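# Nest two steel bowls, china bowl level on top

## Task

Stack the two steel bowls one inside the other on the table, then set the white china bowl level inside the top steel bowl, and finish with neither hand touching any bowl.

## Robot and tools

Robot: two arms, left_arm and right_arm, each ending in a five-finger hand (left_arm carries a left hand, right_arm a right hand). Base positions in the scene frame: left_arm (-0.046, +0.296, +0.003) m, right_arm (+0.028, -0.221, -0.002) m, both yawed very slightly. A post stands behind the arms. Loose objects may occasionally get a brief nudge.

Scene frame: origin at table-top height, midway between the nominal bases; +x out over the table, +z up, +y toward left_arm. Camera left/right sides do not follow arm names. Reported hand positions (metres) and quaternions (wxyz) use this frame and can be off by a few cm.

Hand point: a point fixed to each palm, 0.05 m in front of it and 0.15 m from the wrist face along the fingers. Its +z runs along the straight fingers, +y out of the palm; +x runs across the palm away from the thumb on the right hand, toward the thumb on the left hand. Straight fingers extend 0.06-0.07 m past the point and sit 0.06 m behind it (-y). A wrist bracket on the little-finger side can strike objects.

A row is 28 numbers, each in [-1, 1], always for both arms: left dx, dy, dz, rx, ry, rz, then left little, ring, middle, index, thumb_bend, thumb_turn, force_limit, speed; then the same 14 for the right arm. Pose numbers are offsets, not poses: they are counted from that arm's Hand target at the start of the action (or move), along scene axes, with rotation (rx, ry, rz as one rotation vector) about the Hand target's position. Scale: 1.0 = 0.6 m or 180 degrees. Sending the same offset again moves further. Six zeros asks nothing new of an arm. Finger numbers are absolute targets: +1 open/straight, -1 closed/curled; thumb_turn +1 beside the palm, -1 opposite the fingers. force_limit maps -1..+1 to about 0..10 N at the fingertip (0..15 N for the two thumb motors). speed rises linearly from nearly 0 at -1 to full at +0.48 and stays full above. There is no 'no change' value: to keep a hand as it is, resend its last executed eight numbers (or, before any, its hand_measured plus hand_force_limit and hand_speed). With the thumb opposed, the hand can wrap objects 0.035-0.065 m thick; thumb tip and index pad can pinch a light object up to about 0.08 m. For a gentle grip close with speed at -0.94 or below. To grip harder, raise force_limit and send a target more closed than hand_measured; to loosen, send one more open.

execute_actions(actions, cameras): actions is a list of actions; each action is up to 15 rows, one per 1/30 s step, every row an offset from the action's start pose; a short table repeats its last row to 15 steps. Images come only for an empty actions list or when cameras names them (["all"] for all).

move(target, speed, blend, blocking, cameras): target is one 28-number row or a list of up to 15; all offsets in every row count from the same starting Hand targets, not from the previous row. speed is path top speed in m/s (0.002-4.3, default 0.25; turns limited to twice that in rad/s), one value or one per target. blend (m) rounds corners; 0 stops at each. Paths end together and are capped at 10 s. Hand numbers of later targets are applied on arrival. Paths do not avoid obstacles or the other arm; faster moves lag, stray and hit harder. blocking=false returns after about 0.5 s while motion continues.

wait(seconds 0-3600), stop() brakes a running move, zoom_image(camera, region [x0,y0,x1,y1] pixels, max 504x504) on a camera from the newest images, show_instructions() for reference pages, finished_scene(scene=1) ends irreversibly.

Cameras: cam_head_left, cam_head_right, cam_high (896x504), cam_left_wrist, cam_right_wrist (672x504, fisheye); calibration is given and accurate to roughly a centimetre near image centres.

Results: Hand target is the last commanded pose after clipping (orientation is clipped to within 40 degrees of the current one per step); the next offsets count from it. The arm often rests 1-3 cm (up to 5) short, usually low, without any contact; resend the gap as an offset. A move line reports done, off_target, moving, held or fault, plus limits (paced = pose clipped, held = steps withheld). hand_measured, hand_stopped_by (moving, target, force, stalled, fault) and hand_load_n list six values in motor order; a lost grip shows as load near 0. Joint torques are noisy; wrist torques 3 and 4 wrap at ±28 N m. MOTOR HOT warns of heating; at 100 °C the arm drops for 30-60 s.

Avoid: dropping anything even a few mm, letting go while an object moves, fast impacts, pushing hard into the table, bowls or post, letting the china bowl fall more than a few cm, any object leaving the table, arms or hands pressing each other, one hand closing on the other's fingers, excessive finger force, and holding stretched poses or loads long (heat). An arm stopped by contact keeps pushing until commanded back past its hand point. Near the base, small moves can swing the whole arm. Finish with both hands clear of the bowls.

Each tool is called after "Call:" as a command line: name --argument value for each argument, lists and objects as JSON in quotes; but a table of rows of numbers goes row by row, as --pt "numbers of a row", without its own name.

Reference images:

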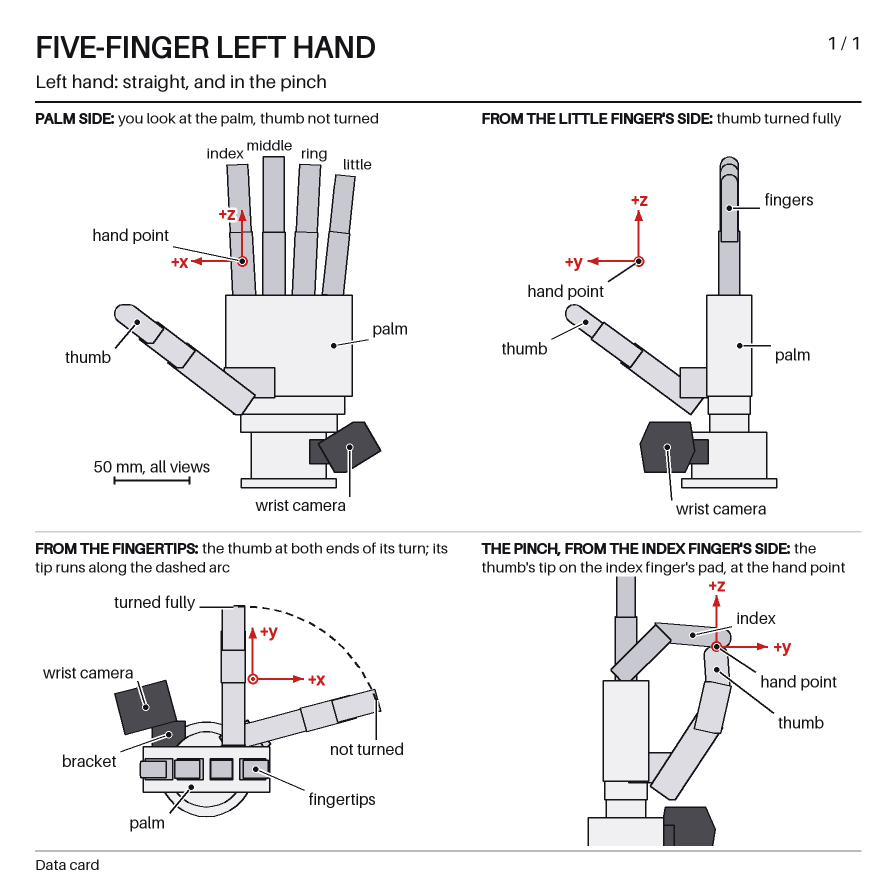

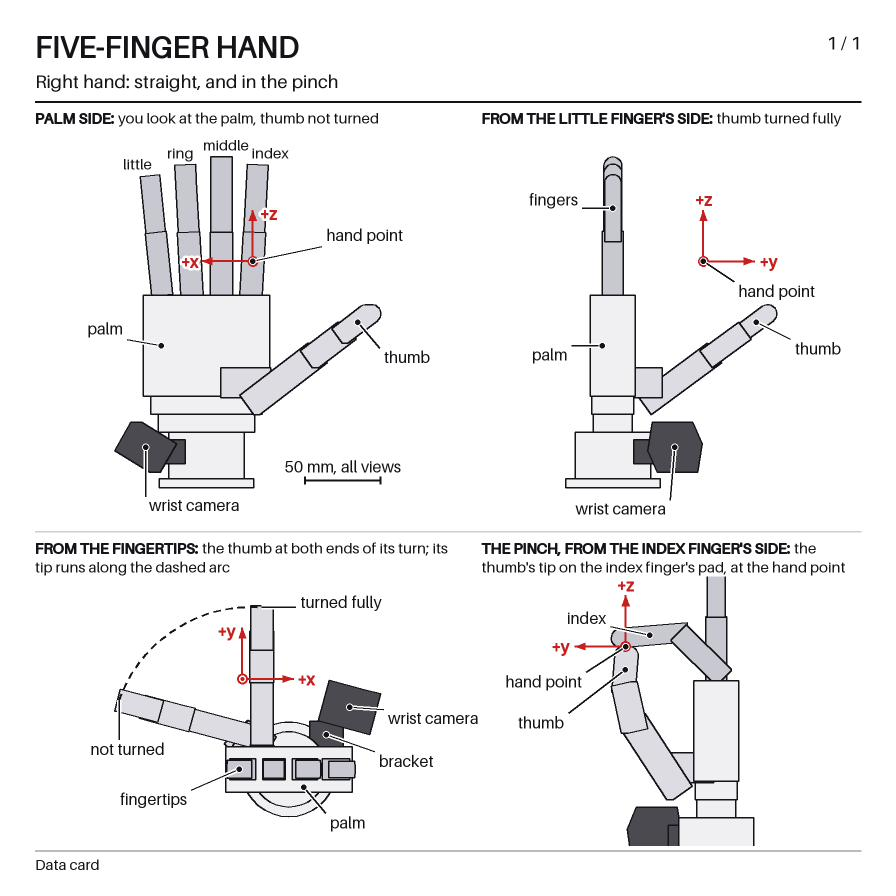

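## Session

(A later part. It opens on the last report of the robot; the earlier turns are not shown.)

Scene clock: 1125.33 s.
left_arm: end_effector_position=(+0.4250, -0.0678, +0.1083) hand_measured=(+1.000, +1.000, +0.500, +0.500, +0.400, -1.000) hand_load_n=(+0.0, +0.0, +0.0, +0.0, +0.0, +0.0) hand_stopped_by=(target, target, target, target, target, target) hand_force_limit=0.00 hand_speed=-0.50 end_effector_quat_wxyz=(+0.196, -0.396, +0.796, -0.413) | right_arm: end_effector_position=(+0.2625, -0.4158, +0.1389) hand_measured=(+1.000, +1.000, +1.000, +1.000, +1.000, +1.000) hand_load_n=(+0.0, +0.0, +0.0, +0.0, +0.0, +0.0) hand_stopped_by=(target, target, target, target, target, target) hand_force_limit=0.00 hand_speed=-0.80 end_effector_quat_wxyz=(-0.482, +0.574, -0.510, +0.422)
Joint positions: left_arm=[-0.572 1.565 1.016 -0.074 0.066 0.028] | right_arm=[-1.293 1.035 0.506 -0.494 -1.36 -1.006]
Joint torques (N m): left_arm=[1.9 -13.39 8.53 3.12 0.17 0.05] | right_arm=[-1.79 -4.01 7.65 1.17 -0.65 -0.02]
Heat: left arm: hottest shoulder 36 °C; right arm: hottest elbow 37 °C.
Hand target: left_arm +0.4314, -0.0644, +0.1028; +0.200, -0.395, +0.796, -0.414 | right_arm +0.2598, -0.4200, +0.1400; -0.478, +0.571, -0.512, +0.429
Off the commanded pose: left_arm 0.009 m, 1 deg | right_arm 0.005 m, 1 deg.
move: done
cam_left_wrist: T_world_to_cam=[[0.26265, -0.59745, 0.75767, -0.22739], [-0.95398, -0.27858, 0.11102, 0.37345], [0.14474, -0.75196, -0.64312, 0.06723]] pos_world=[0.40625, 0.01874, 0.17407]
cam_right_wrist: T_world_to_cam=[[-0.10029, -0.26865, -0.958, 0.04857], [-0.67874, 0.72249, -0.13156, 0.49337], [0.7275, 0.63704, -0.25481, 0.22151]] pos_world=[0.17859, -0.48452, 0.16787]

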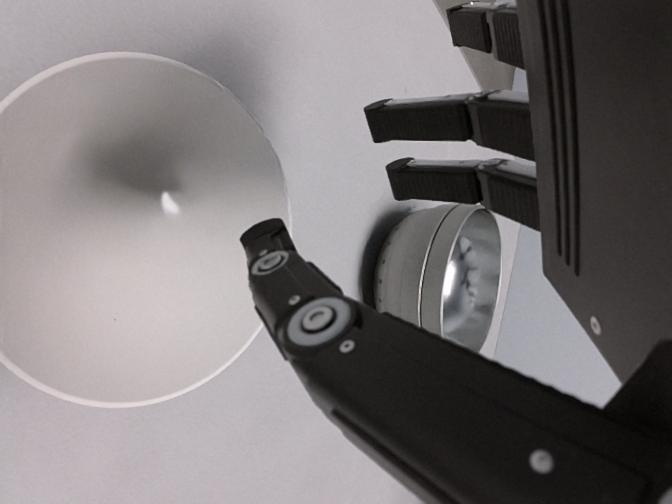

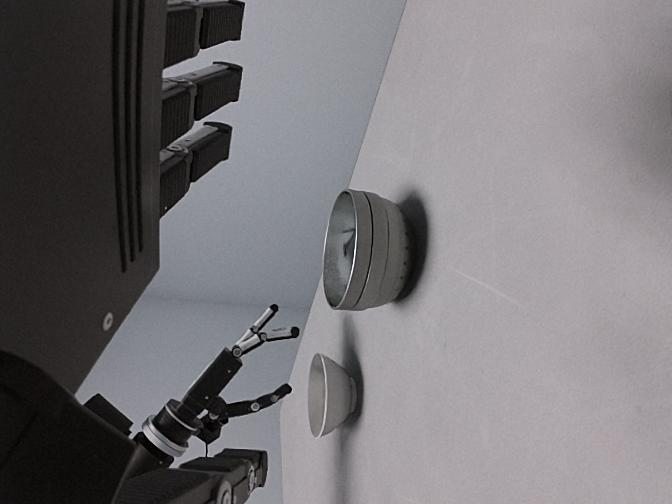

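Call:
move --target '[0.0258,-0.007,-0.083,0,0,0, 1,1,0.5,0.5,0.4,-1,0.0,-0.5, 0,0,0,0,0,0, 1,1,1,1,1,1,0,-0.8]' --speed 0.08 --cameras '["cam_left_wrist","cam_right_wrist"]'

Call:
zoom_image --camera "cam_right_wrist" --region '[200, 280, 440, 480]'

Scene clock: 1155.80 s.
left_arm: end_effector_position=(+0.4413, -0.0731, +0.0616) hand_measured=(+1.000, +1.000, +0.500, +0.500, +0.400, -1.000) hand_load_n=(+0.0, +0.0, +0.0, +0.0, +0.0, +0.0) hand_stopped_by=(target, target, target, target, target, target) hand_force_limit=0.00 hand_speed=-0.50 end_effector_quat_wxyz=(+0.197, -0.395, +0.795, -0.415) | right_arm: end_effector_position=(+0.2625, -0.4158, +0.1389) hand_measured=(+1.000, +1.000, +1.000, +1.000, +1.000, +1.000) hand_load_n=(+0.0, -0.5, +0.0, +0.0, +0.0, +0.0) hand_stopped_by=(target, target, target, target, target, target) hand_force_limit=0.00 hand_speed=-0.80 end_effector_quat_wxyz=(-0.482, +0.574, -0.510, +0.422)
Joint positions: left_arm=[-0.562 1.677 1.007 0.052 0.074 0.034] | right_arm=[-1.293 1.035 0.506 -0.494 -1.36 -1.006]
Joint torques (N m): left_arm=[1.96 -14.04 7.84 3.19 0.17 0.05] | right_arm=[-1.73 -4.25 7.62 1.14 -0.65 -0.04]
Heat: left arm: hottest shoulder 35 °C; right arm: hottest elbow 37 °C.
Hand target: left_arm +0.4469, -0.0686, +0.0531; +0.200, -0.395, +0.795, -0.414 | right_arm +0.2598, -0.4200, +0.1400; -0.478, +0.571, -0.512, +0.429
Off the commanded pose: left_arm 0.011 m, 0 deg | right_arm 0.005 m, 1 deg.
move: off_target (left_arm)
cam_left_wrist: T_world_to_cam=[[0.25927, -0.59544, 0.76041, -0.19802], [-0.95454, -0.2779, 0.10784, 0.39324], [0.14711, -0.7538, -0.64042, 0.02953]] pos_world=[0.42236, 0.01363, 0.12708]
cam_right_wrist: T_world_to_cam=[[-0.10029, -0.26865, -0.958, 0.04857], [-0.67874, 0.72249, -0.13156, 0.49337], [0.7275, 0.63704, -0.25481, 0.22151]] pos_world=[0.17859, -0.48452, 0.16787]

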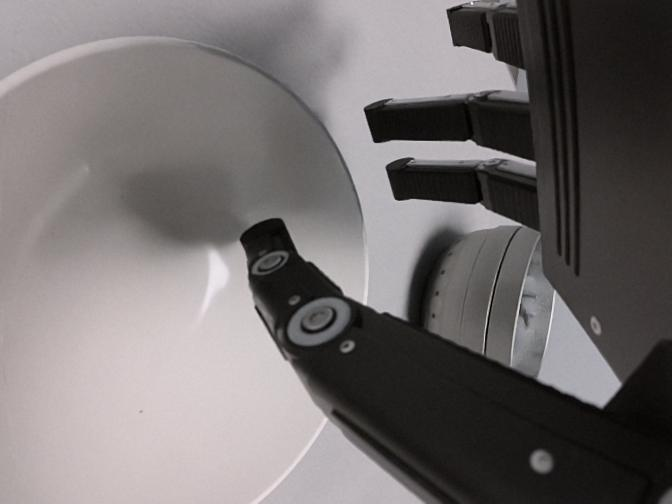

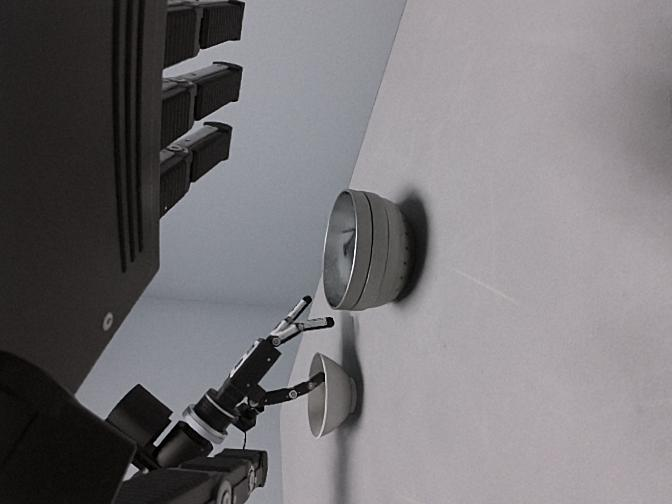

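Scaled by 2.100 from the camera's image (finer frame: 960x720).

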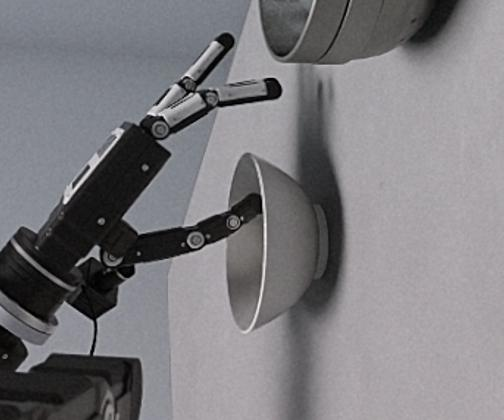

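Call:
move --target '[-0.008,0.004,-0.02,0,0,0, 1,1,0.35,0.35,0.05,-1,-0.4,-0.85, 0,0,0,0,0,0, 1,1,1,1,1,1,0,-0.8]' --speed 0.05 --cameras '["cam_left_wrist","cam_right_wrist"]'

Call:
zoom_image --camera "cam_right_wrist" --region '[200, 280, 440, 480]'

Scene clock: 1168.23 s.
left_arm: end_effector_position=(+0.4385, -0.0713, +0.0525) hand_measured=(+1.000, +1.000, +0.350, +0.350, +0.050, -1.000) hand_load_n=(+0.0, +0.0, +0.0, +0.0, +0.5, +0.5) hand_stopped_by=(target, target, target, target, target, target) hand_force_limit=-0.40 hand_speed=-0.85 end_effector_quat_wxyz=(+0.198, -0.395, +0.794, -0.418) | right_arm: end_effector_position=(+0.2625, -0.4158, +0.1389) hand_measured=(+1.000, +1.000, +1.000, +1.000, +1.000, +1.000) hand_load_n=(+0.0, +0.0, +0.0, +0.0, +0.0, +0.0) hand_stopped_by=(target, target, target, target, target, target) hand_force_limit=0.00 hand_speed=-0.80 end_effector_quat_wxyz=(-0.482, +0.574, -0.510, +0.422)
Joint positions: left_arm=[-0.562 1.685 0.984 0.089 0.074 0.034] | right_arm=[-1.293 1.035 0.506 -0.494 -1.36 -1.006]
Joint torques (N m): left_arm=[1.85 -13.74 7.45 3.15 0.14 0.05] | right_arm=[-1.67 -4.19 7.72 1.13 -0.67 -0.02]
Heat: left arm: hottest shoulder 35 °C; right arm: hottest elbow 37 °C.
Hand target: left_arm +0.4421, -0.0663, +0.0410; +0.200, -0.395, +0.796, -0.414 | right_arm +0.2598, -0.4200, +0.1400; -0.478, +0.571, -0.512, +0.429
Off the commanded pose: left_arm 0.013 m, 0 deg | right_arm 0.005 m, 1 deg.
move: off_target (left_arm)
cam_left_wrist: T_world_to_cam=[[0.25561, -0.59303, 0.76353, -0.1876], [-0.95505, -0.27757, 0.10414, 0.39244], [0.15018, -0.75583, -0.63732, 0.02388]] pos_world=[0.41917, 0.01572, 0.11759]
cam_right_wrist: T_world_to_cam=[[-0.10029, -0.26865, -0.958, 0.04857], [-0.67874, 0.72249, -0.13156, 0.49337], [0.7275, 0.63704, -0.25481, 0.22151]] pos_world=[0.17859, -0.48452, 0.16787]

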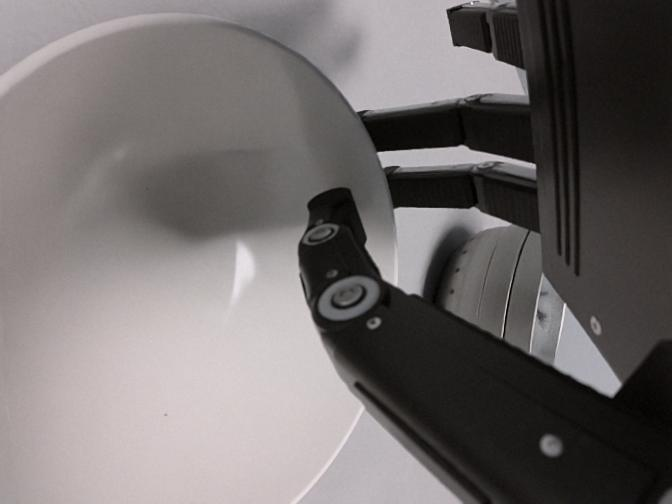

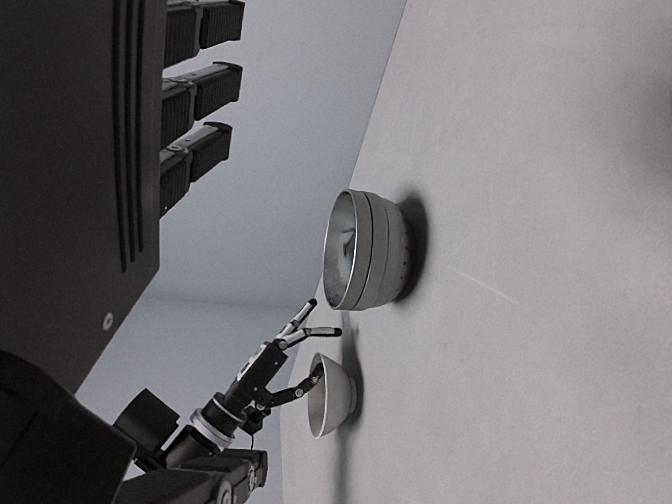

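Scaled by 2.100 from the camera's image (finer frame: 960x720).

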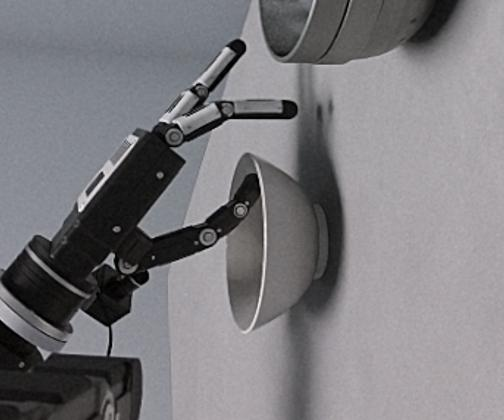

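Call:
move --target '[0,0,0.03,0,0,0, 1,1,0.25,0.25,0.05,-1,-0.4,-0.85, 0,0,0,0,0,0, 1,1,1,1,1,1,0,-0.8]' --speed 0.05 --cameras '["cam_left_wrist"]'

Scene clock: 1183.13 s.
left_arm: end_effector_position=(+0.4370, -0.0703, +0.0550) hand_measured=(+1.000, +1.000, +0.250, +0.250, +0.050, -1.000) hand_load_n=(-0.5, +0.0, +0.0, +0.0, +0.0, +0.0) hand_stopped_by=(target, target, target, target, target, target) hand_force_limit=-0.40 hand_speed=-0.85 end_effector_quat_wxyz=(+0.197, -0.395, +0.795, -0.416) | right_arm: end_effector_position=(+0.2625, -0.4158, +0.1389) hand_measured=(+1.000, +1.000, +1.000, +1.000, +1.000, +1.000) hand_load_n=(+0.0, +0.0, +0.0, +0.0, +0.0, -0.5) hand_stopped_by=(target, target, target, target, target, target) hand_force_limit=0.00 hand_speed=-0.80 end_effector_quat_wxyz=(-0.482, +0.574, -0.510, +0.422)
Joint positions: left_arm=[-0.562 1.677 0.984 0.077 0.074 0.034] | right_arm=[-1.293 1.035 0.506 -0.494 -1.36 -1.006]
Joint torques (N m): left_arm=[1.85 -15.44 8.7 1.61 0.14 0.05] | right_arm=[-2.2 -4.01 7.6 1.02 -0.66 0.01]
Heat: left arm: hottest elbow 35 °C; right arm: hottest elbow 37 °C.
Hand target: left_arm +0.4421, -0.0663, +0.0590; +0.200, -0.395, +0.795, -0.414 | right_arm +0.2598, -0.4200, +0.1400; -0.478, +0.571, -0.512, +0.429
Off the commanded pose: left_arm 0.008 m, 0 deg | right_arm 0.005 m, 1 deg.
move: done
cam_left_wrist: T_world_to_cam=[[0.25809, -0.59465, 0.76143, -0.18968], [-0.9547, -0.27781, 0.10664, 0.39069], [0.14812, -0.75446, -0.63941, 0.02755]] pos_world=[0.41786, 0.01653, 0.12038]

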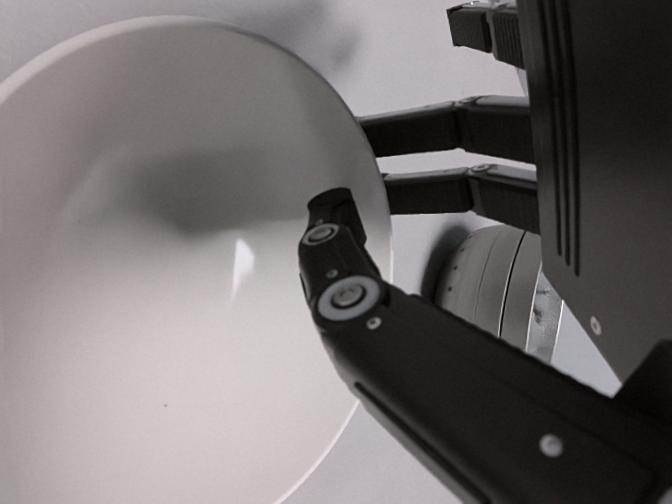

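Call:
move --target '[0,0,0,0,0,0, 1,1,-0.4,-0.4,0.05,-1,-0.2,-0.93, 0,0,0,0,0,0, 1,1,1,1,1,1,0,-0.8]' --speed 0.05 --cameras '["cam_left_wrist","cam_right_wrist"]'

Call:
zoom_image --camera "cam_right_wrist" --region '[200, 280, 440, 480]'

Scene clock: 1190.90 s.
left_arm: end_effector_position=(+0.4366, -0.0699, +0.0545) hand_measured=(+1.000, +1.000, -0.162, -0.188, +0.050, -1.000) hand_load_n=(+0.0, +0.0, +3.5, +4.0, +1.5, +0.0) hand_stopped_by=(target, target, force, force, target, target) hand_force_limit=-0.20 hand_speed=-0.93 end_effector_quat_wxyz=(+0.197, -0.395, +0.796, -0.415) | right_arm: end_effector_position=(+0.2625, -0.4158, +0.1389) hand_measured=(+1.000, +1.000, +1.000, +1.000, +1.000, +1.000) hand_load_n=(+0.0, +0.0, +0.0, +0.0, +0.0, +0.0) hand_stopped_by=(target, target, target, target, target, target) hand_force_limit=0.00 hand_speed=-0.80 end_effector_quat_wxyz=(-0.482, +0.574, -0.510, +0.422)
Joint positions: left_arm=[-0.562 1.677 0.984 0.075 0.074 0.035] | right_arm=[-1.293 1.035 0.506 -0.494 -1.36 -1.006]
Joint torques (N m): left_arm=[1.85 -15.38 8.7 1.65 0.14 0.03] | right_arm=[-1.73 -4.25 7.61 1.17 -0.61 0.01]
Heat: left arm: hottest elbow 35 °C; right arm: hottest elbow 37 °C.
Hand target: left_arm +0.4421, -0.0663, +0.0590; +0.200, -0.395, +0.796, -0.414 | right_arm +0.2598, -0.4200, +0.1400; -0.478, +0.571, -0.512, +0.429
Off the commanded pose: left_arm 0.008 m, 0 deg | right_arm 0.005 m, 1 deg.
move: done
cam_left_wrist: T_world_to_cam=[[0.25816, -0.5968, 0.75973, -0.18914], [-0.9549, -0.27706, 0.10684, 0.39061], [0.14672, -0.75304, -0.6414, 0.0284]] pos_world=[0.41766, 0.01673, 0.12018]
cam_right_wrist: T_world_to_cam=[[-0.10029, -0.26865, -0.958, 0.04857], [-0.67874, 0.72249, -0.13156, 0.49337], [0.7275, 0.63704, -0.25481, 0.22151]] pos_world=[0.17859, -0.48452, 0.16787]

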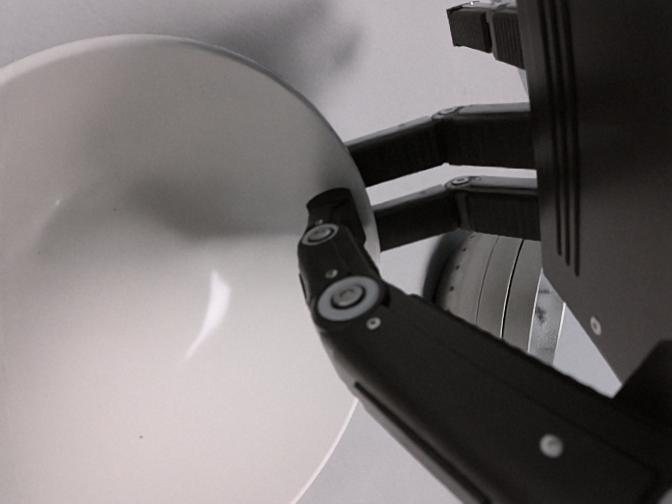

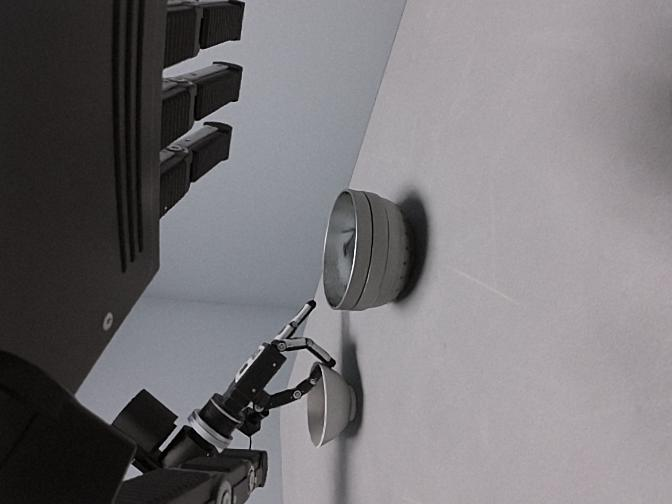

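Scaled by 2.100 from the camera's image (finer frame: 960x720).

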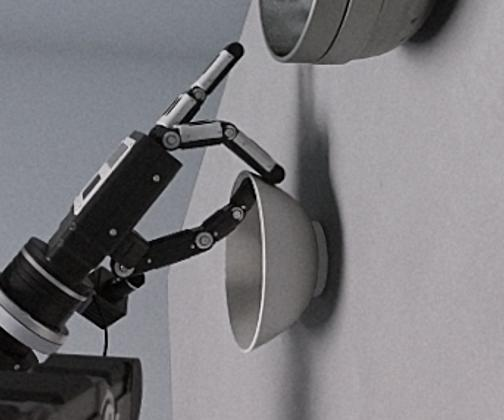

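Call:
move --target '[0,0,0.06,0,0,0, 1,1,-0.5,-0.5,0.05,-1,0.3,-0.93, 0,0,0,0,0,0, 1,1,1,1,1,1,0,-0.8]' --speed 0.06 --cameras '["cam_left_wrist","cam_right_wrist"]'

Call:
zoom_image --camera "cam_right_wrist" --region '[200, 280, 440, 480]'

Scene clock: 1197.90 s.
left_arm: end_effector_position=(+0.4225, -0.0607, +0.0680) hand_measured=(+1.000, +1.000, -0.166, -0.198, +0.050, -1.000) hand_load_n=(+0.0, +0.0, +8.5, +9.0, +3.0, +0.0) hand_stopped_by=(target, target, force, force, target, target) hand_force_limit=0.30 hand_speed=-0.93 end_effector_quat_wxyz=(+0.187, -0.400, +0.805, -0.397) | right_arm: end_effector_position=(+0.2625, -0.4158, +0.1389) hand_measured=(+1.000, +1.000, +1.000, +1.000, +1.000, +1.000) hand_load_n=(-0.5, +0.0, +0.0, +0.0, +0.0, -0.5) hand_stopped_by=(target, target, target, target, target, target) hand_force_limit=0.00 hand_speed=-0.80 end_effector_quat_wxyz=(-0.482, +0.574, -0.510, +0.422)
Joint positions: left_arm=[-0.562 1.623 0.984 -0.025 0.074 0.036] | right_arm=[-1.293 1.035 0.506 -0.494 -1.36 -1.006]
Joint torques (N m): left_arm=[1.79 -15.44 11.63 1.7 0.13 0.03] | right_arm=[-1.85 -4.07 7.72 1.16 -0.66 -0.01]
Heat: left arm: hottest elbow 35 °C; right arm: hottest elbow 37 °C.
Hand target: left_arm +0.4421, -0.0662, +0.0949; +0.200, -0.395, +0.796, -0.414 | right_arm +0.2598, -0.4200, +0.1400; -0.478, +0.571, -0.512, +0.429
Off the commanded pose: left_arm 0.034 m, 3 deg | right_arm 0.005 m, 1 deg.
move: off_target (left_arm)
cam_left_wrist: T_world_to_cam=[[0.28653, -0.61572, 0.73402, -0.20158], [-0.95033, -0.27986, 0.13621, 0.37411], [0.12156, -0.73659, -0.66532, 0.05932]] pos_world=[0.40608, 0.02428, 0.13647]
cam_right_wrist: T_world_to_cam=[[-0.10029, -0.26865, -0.958, 0.04857], [-0.67874, 0.72249, -0.13156, 0.49337], [0.7275, 0.63704, -0.25481, 0.22151]] pos_world=[0.17859, -0.48452, 0.16787]

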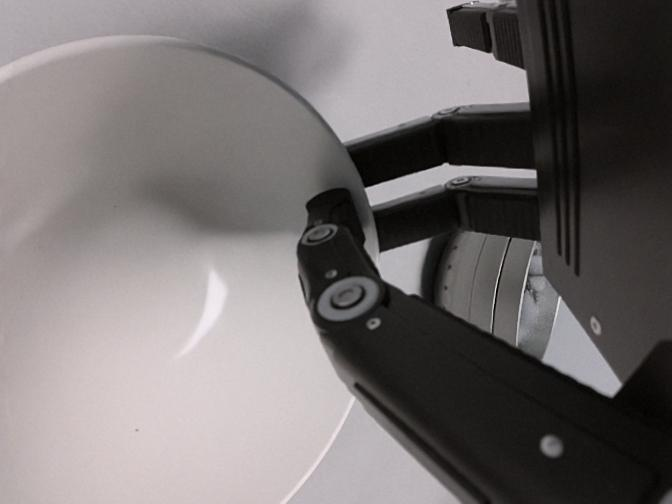

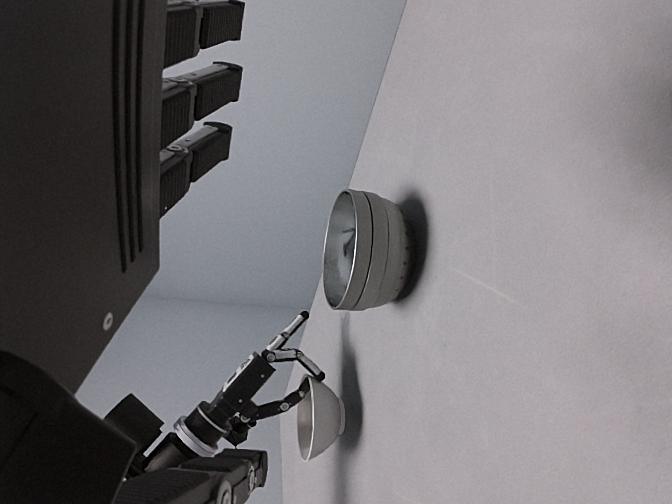

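Scaled by 2.100 from the camera's image (finer frame: 960x720).

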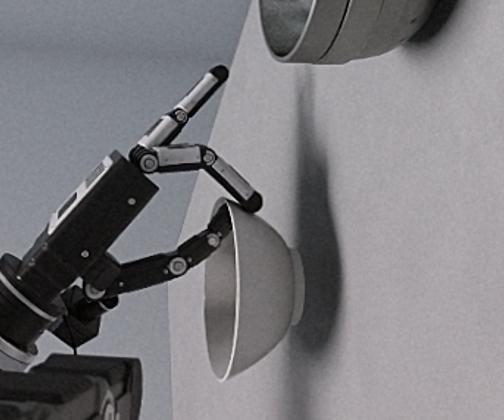

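Call:
move --target '[0,0,0.15,0,0,0, 1,1,-0.5,-0.5,0.05,-1,0.3,-0.93, 0,0,0,0,0,0, 1,1,1,1,1,1,0,-0.8]' --speed 0.08 --cameras '["cam_left_wrist","cam_right_wrist"]'

Call:
zoom_image --camera "cam_right_wrist" --region '[170, 240, 430, 500]'

Scene clock: 1207.73 s.
left_arm: end_effector_position=(+0.4251, -0.0624, +0.1556) hand_measured=(+1.000, +1.000, -0.166, -0.198, +0.050, -1.000) hand_load_n=(+0.0, +0.0, +8.5, +9.0, +3.0, +0.0) hand_stopped_by=(target, target, force, force, target, target) hand_force_limit=0.30 hand_speed=-0.93 end_effector_quat_wxyz=(+0.187, -0.400, +0.805, -0.397) | right_arm: end_effector_position=(+0.2625, -0.4158, +0.1389) hand_measured=(+1.000, +1.000, +1.000, +1.000, +1.000, +1.000) hand_load_n=(+0.0, +0.0, +0.0, +0.0, +0.0, -0.5) hand_stopped_by=(target, target, target, target, target, target) hand_force_limit=0.00 hand_speed=-0.80 end_effector_quat_wxyz=(-0.482, +0.574, -0.510, +0.422)
Joint positions: left_arm=[-0.562 1.51 1.114 -0.268 0.074 0.036] | right_arm=[-1.293 1.035 0.506 -0.494 -1.36 -1.006]
Joint torques (N m): left_arm=[1.85 -14.74 13.03 1.68 0.13 0.03] | right_arm=[-1.96 -4.01 7.69 1.17 -0.62 -0.02]
Heat: left arm: hottest elbow 37 °C; right arm: hottest elbow 37 °C.
Hand target: left_arm +0.4421, -0.0662, +0.1850; +0.200, -0.395, +0.796, -0.414 | right_arm +0.2598, -0.4200, +0.1400; -0.478, +0.571, -0.512, +0.429
Off the commanded pose: left_arm 0.034 m, 3 deg | right_arm 0.005 m, 1 deg.
move: off_target (left_arm)
cam_left_wrist: T_world_to_cam=[[0.28676, -0.61585, 0.73382, -0.26771], [-0.95029, -0.27989, 0.13646, 0.36411], [0.12135, -0.73647, -0.6655, 0.11616]] pos_world=[0.40868, 0.02258, 0.22407]
cam_right_wrist: T_world_to_cam=[[-0.10029, -0.26865, -0.958, 0.04857], [-0.67874, 0.72249, -0.13156, 0.49337], [0.7275, 0.63704, -0.25481, 0.22151]] pos_world=[0.17859, -0.48452, 0.16787]

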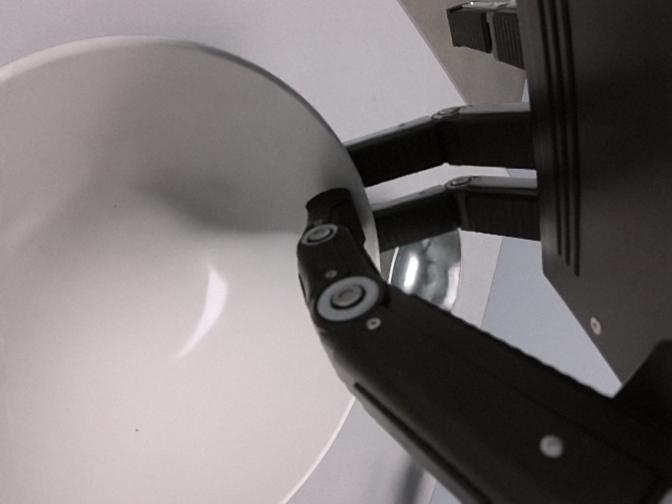

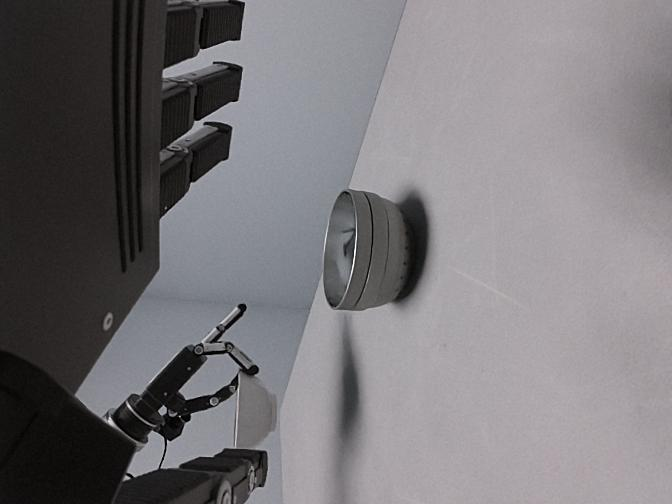

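Scaled by 1.938 from the camera's image (finer frame: 960x720).

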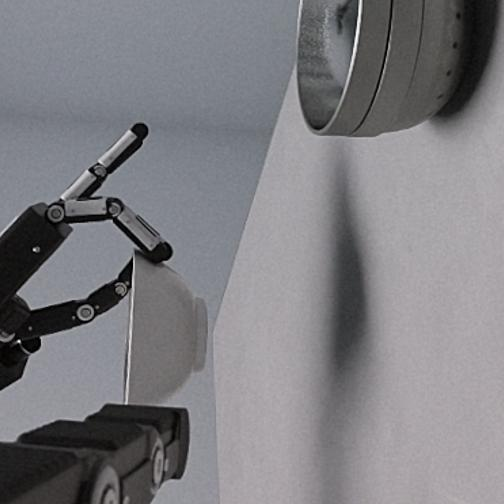

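Call:
move --target '[0.0715,-0.3763,0.025,-0.0850,-0.0880,-0.0658, 1,1,-0.5,-0.5,0.05,-1,0.3,-0.93, 0,0,0,0,0,0, 1,1,1,1,1,1,0,-0.8]' --speed 0.1 --cameras '["all"]'

Call:
zoom_image --camera "cam_right_wrist" --region '[180, 120, 450, 360]'

Call:
zoom_image --camera "cam_head_left" --region '[520, 160, 640, 280]'

Call:
zoom_image --camera "cam_head_right" --region '[520, 160, 640, 280]'

Scene clock: 1321.37 s.
left_arm: end_effector_position=(+0.4739, -0.2702, +0.1710) hand_measured=(+1.000, +1.000, -0.166, -0.198, +0.050, -1.000) hand_load_n=(+0.0, -0.5, +6.5, +8.5, +3.0, +0.0) hand_stopped_by=(target, target, force, force, target, target) hand_force_limit=0.30 hand_speed=-0.93 end_effector_quat_wxyz=(+0.204, -0.283, +0.754, -0.556) | right_arm: end_effector_position=(+0.2625, -0.4158, +0.1389) hand_measured=(+1.000, +1.000, +1.000, +1.000, +1.000, +1.000) hand_load_n=(+0.0, +0.0, +0.0, +0.0, +0.0, +0.0) hand_stopped_by=(target, target, target, target, target, target) hand_force_limit=0.00 hand_speed=-0.80 end_effector_quat_wxyz=(-0.482, +0.574, -0.510, +0.422)
Joint positions: left_arm=[-0.751 1.848 1.387 0.157 0.091 0.021] | right_arm=[-1.293 1.035 0.506 -0.494 -1.36 -1.006]
Joint torques (N m): left_arm=[0.26 -18.14 13.34 3.79 0.15 -0.13] | right_arm=[-1.61 -4.19 7.65 1.1 -0.66 -0.01]
Heat: left arm: hottest elbow 44 °C; right arm: hottest elbow 37 °C.
Hand target: left_arm +0.4850, -0.2920, +0.2000; +0.210, -0.274, +0.735, -0.584 | right_arm +0.2598, -0.4200, +0.1400; -0.478, +0.571, -0.512, +0.429
Off the commanded pose: left_arm 0.038 m, 4 deg | right_arm 0.005 m, 1 deg.
move: off_target (left_arm)
cam_left_wrist: T_world_to_cam=[[-0.03968, -0.44188, 0.89619, -0.24705], [-0.99315, -0.08122, -0.08402, 0.46198], [0.10992, -0.89339, -0.43563, -0.10884]] pos_world=[0.46097, -0.16888, 0.21281]
cam_right_wrist: T_world_to_cam=[[-0.10029, -0.26865, -0.958, 0.04857], [-0.67874, 0.72249, -0.13156, 0.49337], [0.7275, 0.63704, -0.25481, 0.22151]] pos_world=[0.17859, -0.48452, 0.16787]

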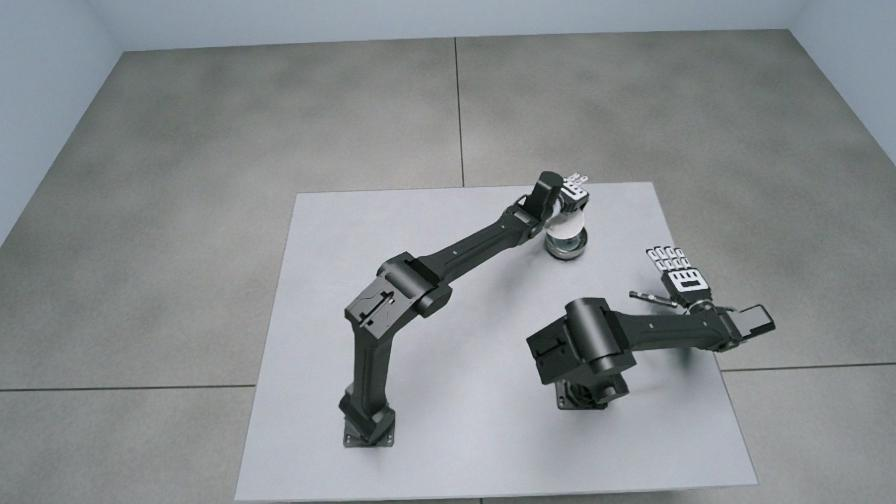

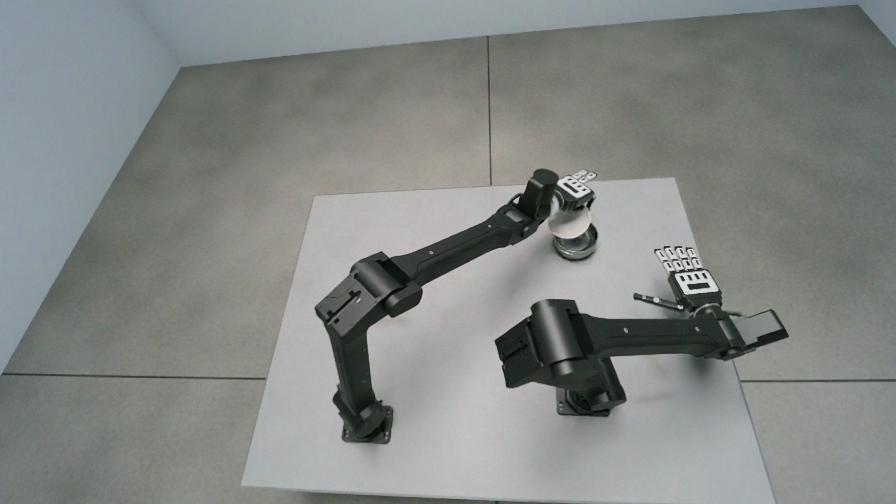

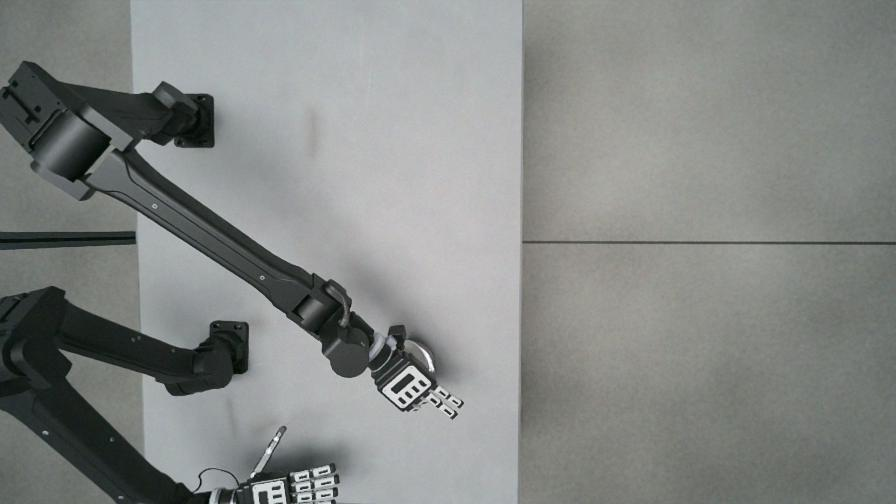

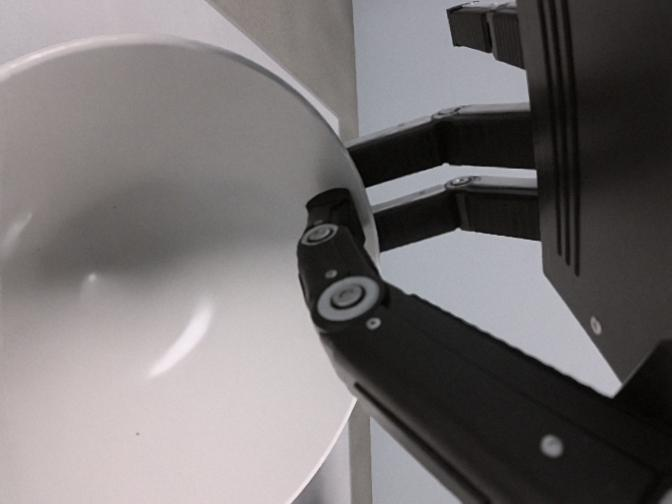

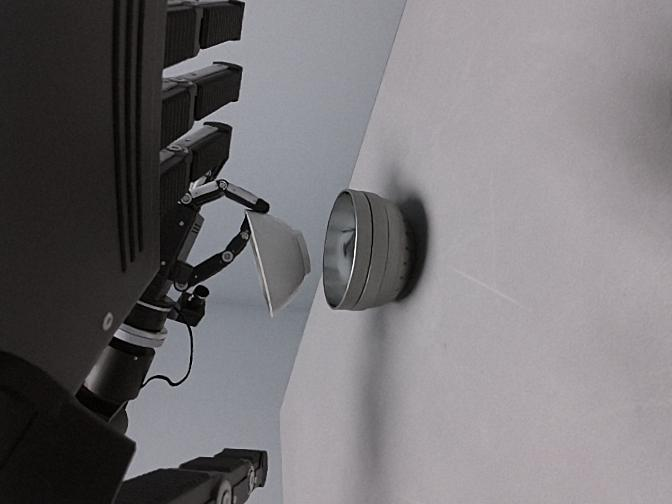

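Scaled by 1.867 from the camera's image (finer frame: 960x720).

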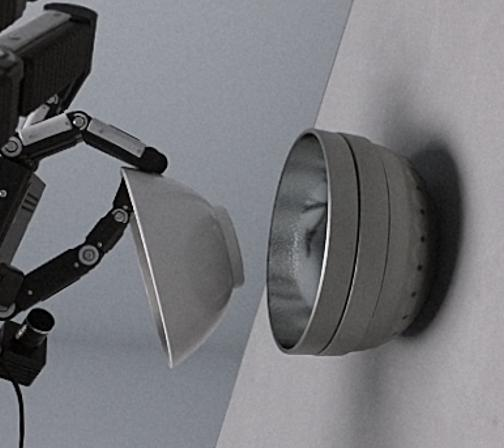

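Scaled by 4.200.

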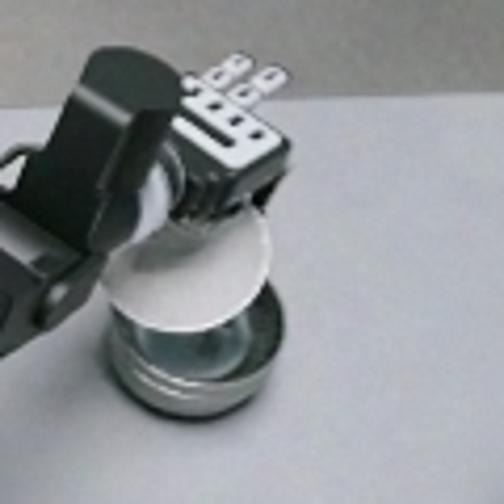

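Scaled by 4.200.

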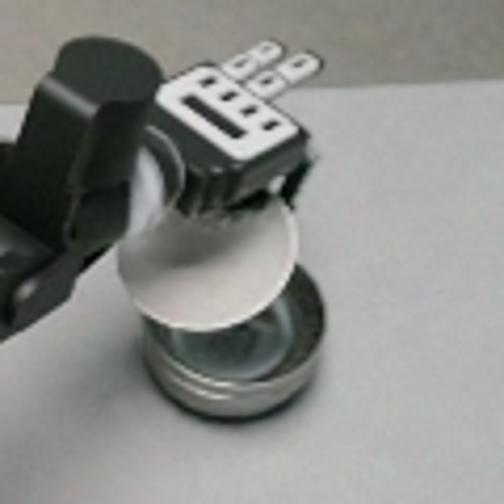

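Call:
move --target '[0.0057,-0.0217,-0.045,0,0,0, 1,1,-0.5,-0.5,0.05,-1,0.3,-0.93, 0,0,0,0,0,0, 1,1,1,1,1,1,0,-0.8]' --speed 0.08 --cameras '["cam_head_left","cam_head_right","cam_right_wrist"]'

Call:
zoom_image --camera "cam_right_wrist" --region '[180, 120, 450, 360]'

Call:
zoom_image --camera "cam_head_left" --region '[520, 160, 640, 280]'

Call:
zoom_image --camera "cam_head_right" --region '[520, 160, 640, 280]'

Scene clock: 1358.00 s.
left_arm: end_effector_position=(+0.4775, -0.2824, +0.1384) hand_measured=(+1.000, +1.000, -0.166, -0.198, +0.050, -1.000) hand_load_n=(+0.0, +0.0, +6.5, +8.5, +3.0, +0.0) hand_stopped_by=(target, target, force, force, target, target) hand_force_limit=0.30 hand_speed=-0.93 end_effector_quat_wxyz=(+0.201, -0.282, +0.757, -0.554) | right_arm: end_effector_position=(+0.2625, -0.4158, +0.1389) hand_measured=(+1.000, +1.000, +1.000, +1.000, +1.000, +1.000) hand_load_n=(+0.0, +0.0, +0.0, -0.5, +0.0, +0.0) hand_stopped_by=(target, target, target, target, target, target) hand_force_limit=0.00 hand_speed=-0.80 end_effector_quat_wxyz=(-0.482, +0.574, -0.510, +0.422)
Joint positions: left_arm=[-0.761 1.914 1.397 0.205 0.086 0.02] | right_arm=[-1.293 1.035 0.506 -0.494 -1.36 -1.006]
Joint torques (N m): left_arm=[0.15 -19.49 13.01 3.78 -0.06 -0.14] | right_arm=[-1.85 -4.07 7.79 1.09 -0.63 0.02]
Heat: left arm: hottest elbow 41 °C; right arm: hottest elbow 37 °C.
Hand target: left_arm +0.4883, -0.3050, +0.1728; +0.209, -0.274, +0.735, -0.584 | right_arm +0.2598, -0.4200, +0.1400; -0.478, +0.571, -0.512, +0.429
Off the commanded pose: left_arm 0.043 m, 5 deg | right_arm 0.005 m, 1 deg.
move: off_target (left_arm)
cam_right_wrist: T_world_to_cam=[[-0.10029, -0.26865, -0.958, 0.04857], [-0.67874, 0.72249, -0.13156, 0.49337], [0.7275, 0.63704, -0.25481, 0.22151]] pos_world=[0.17859, -0.48452, 0.16787]

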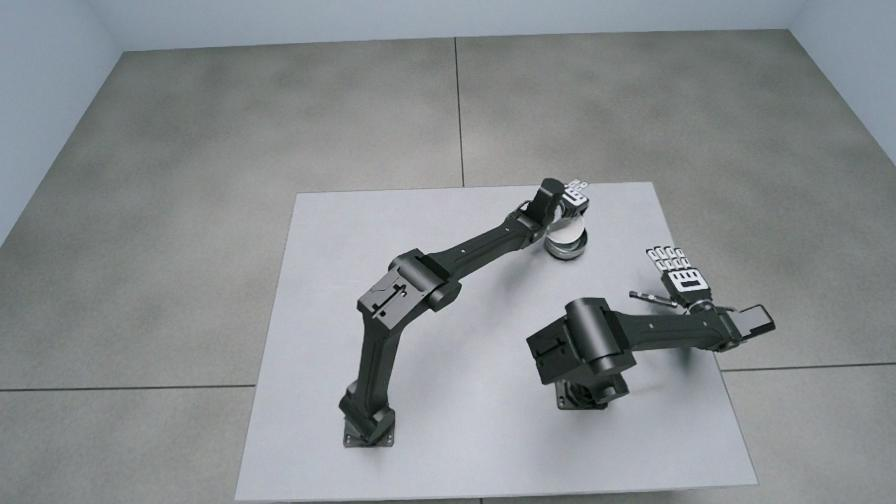

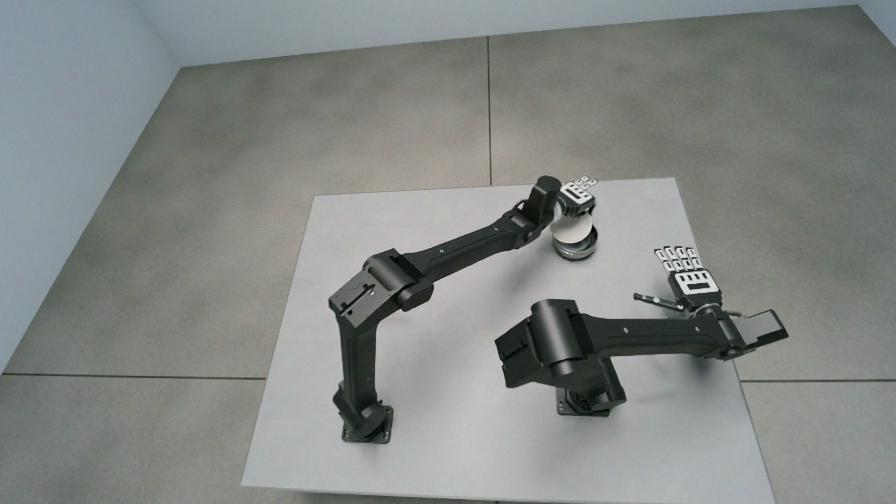

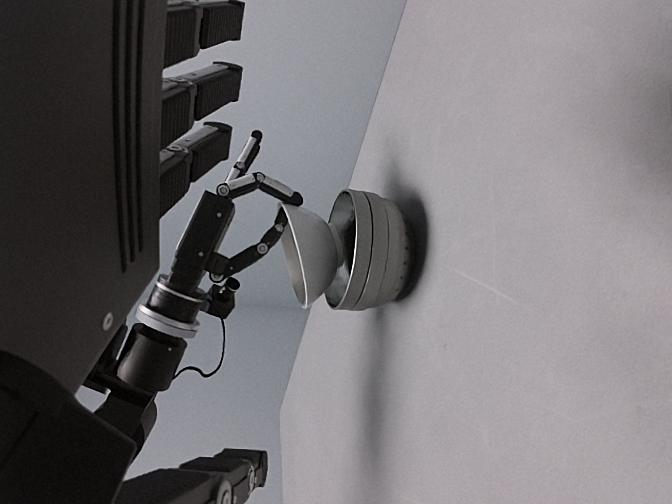

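Scaled by 1.867 from the camera's image (finer frame: 960x720).

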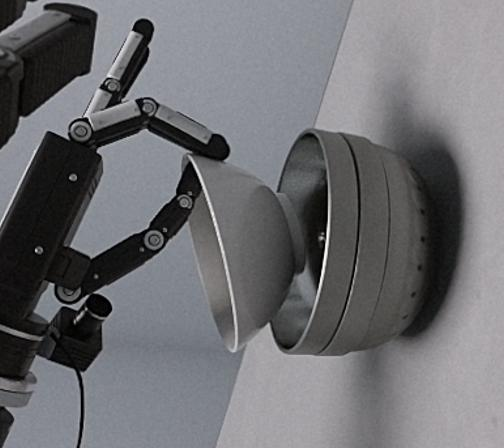

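Scaled by 4.200.

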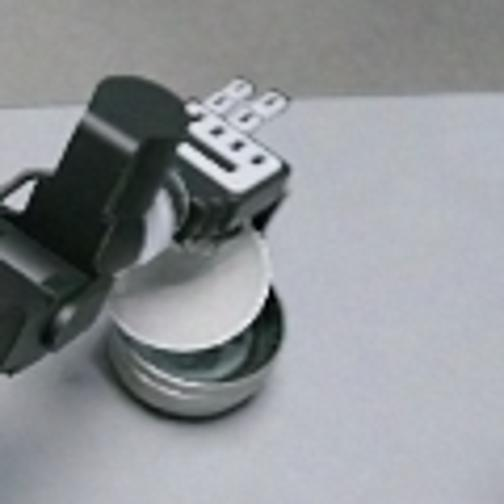

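Scaled by 4.200.

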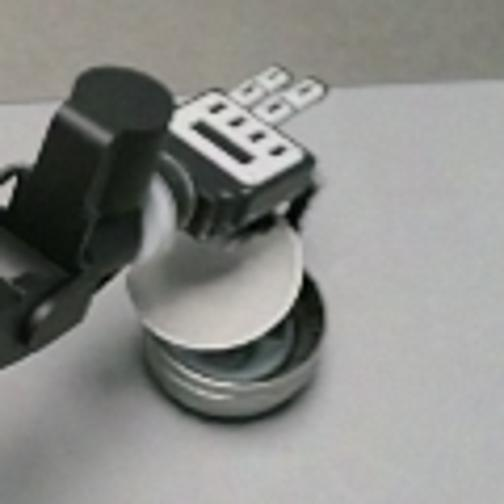

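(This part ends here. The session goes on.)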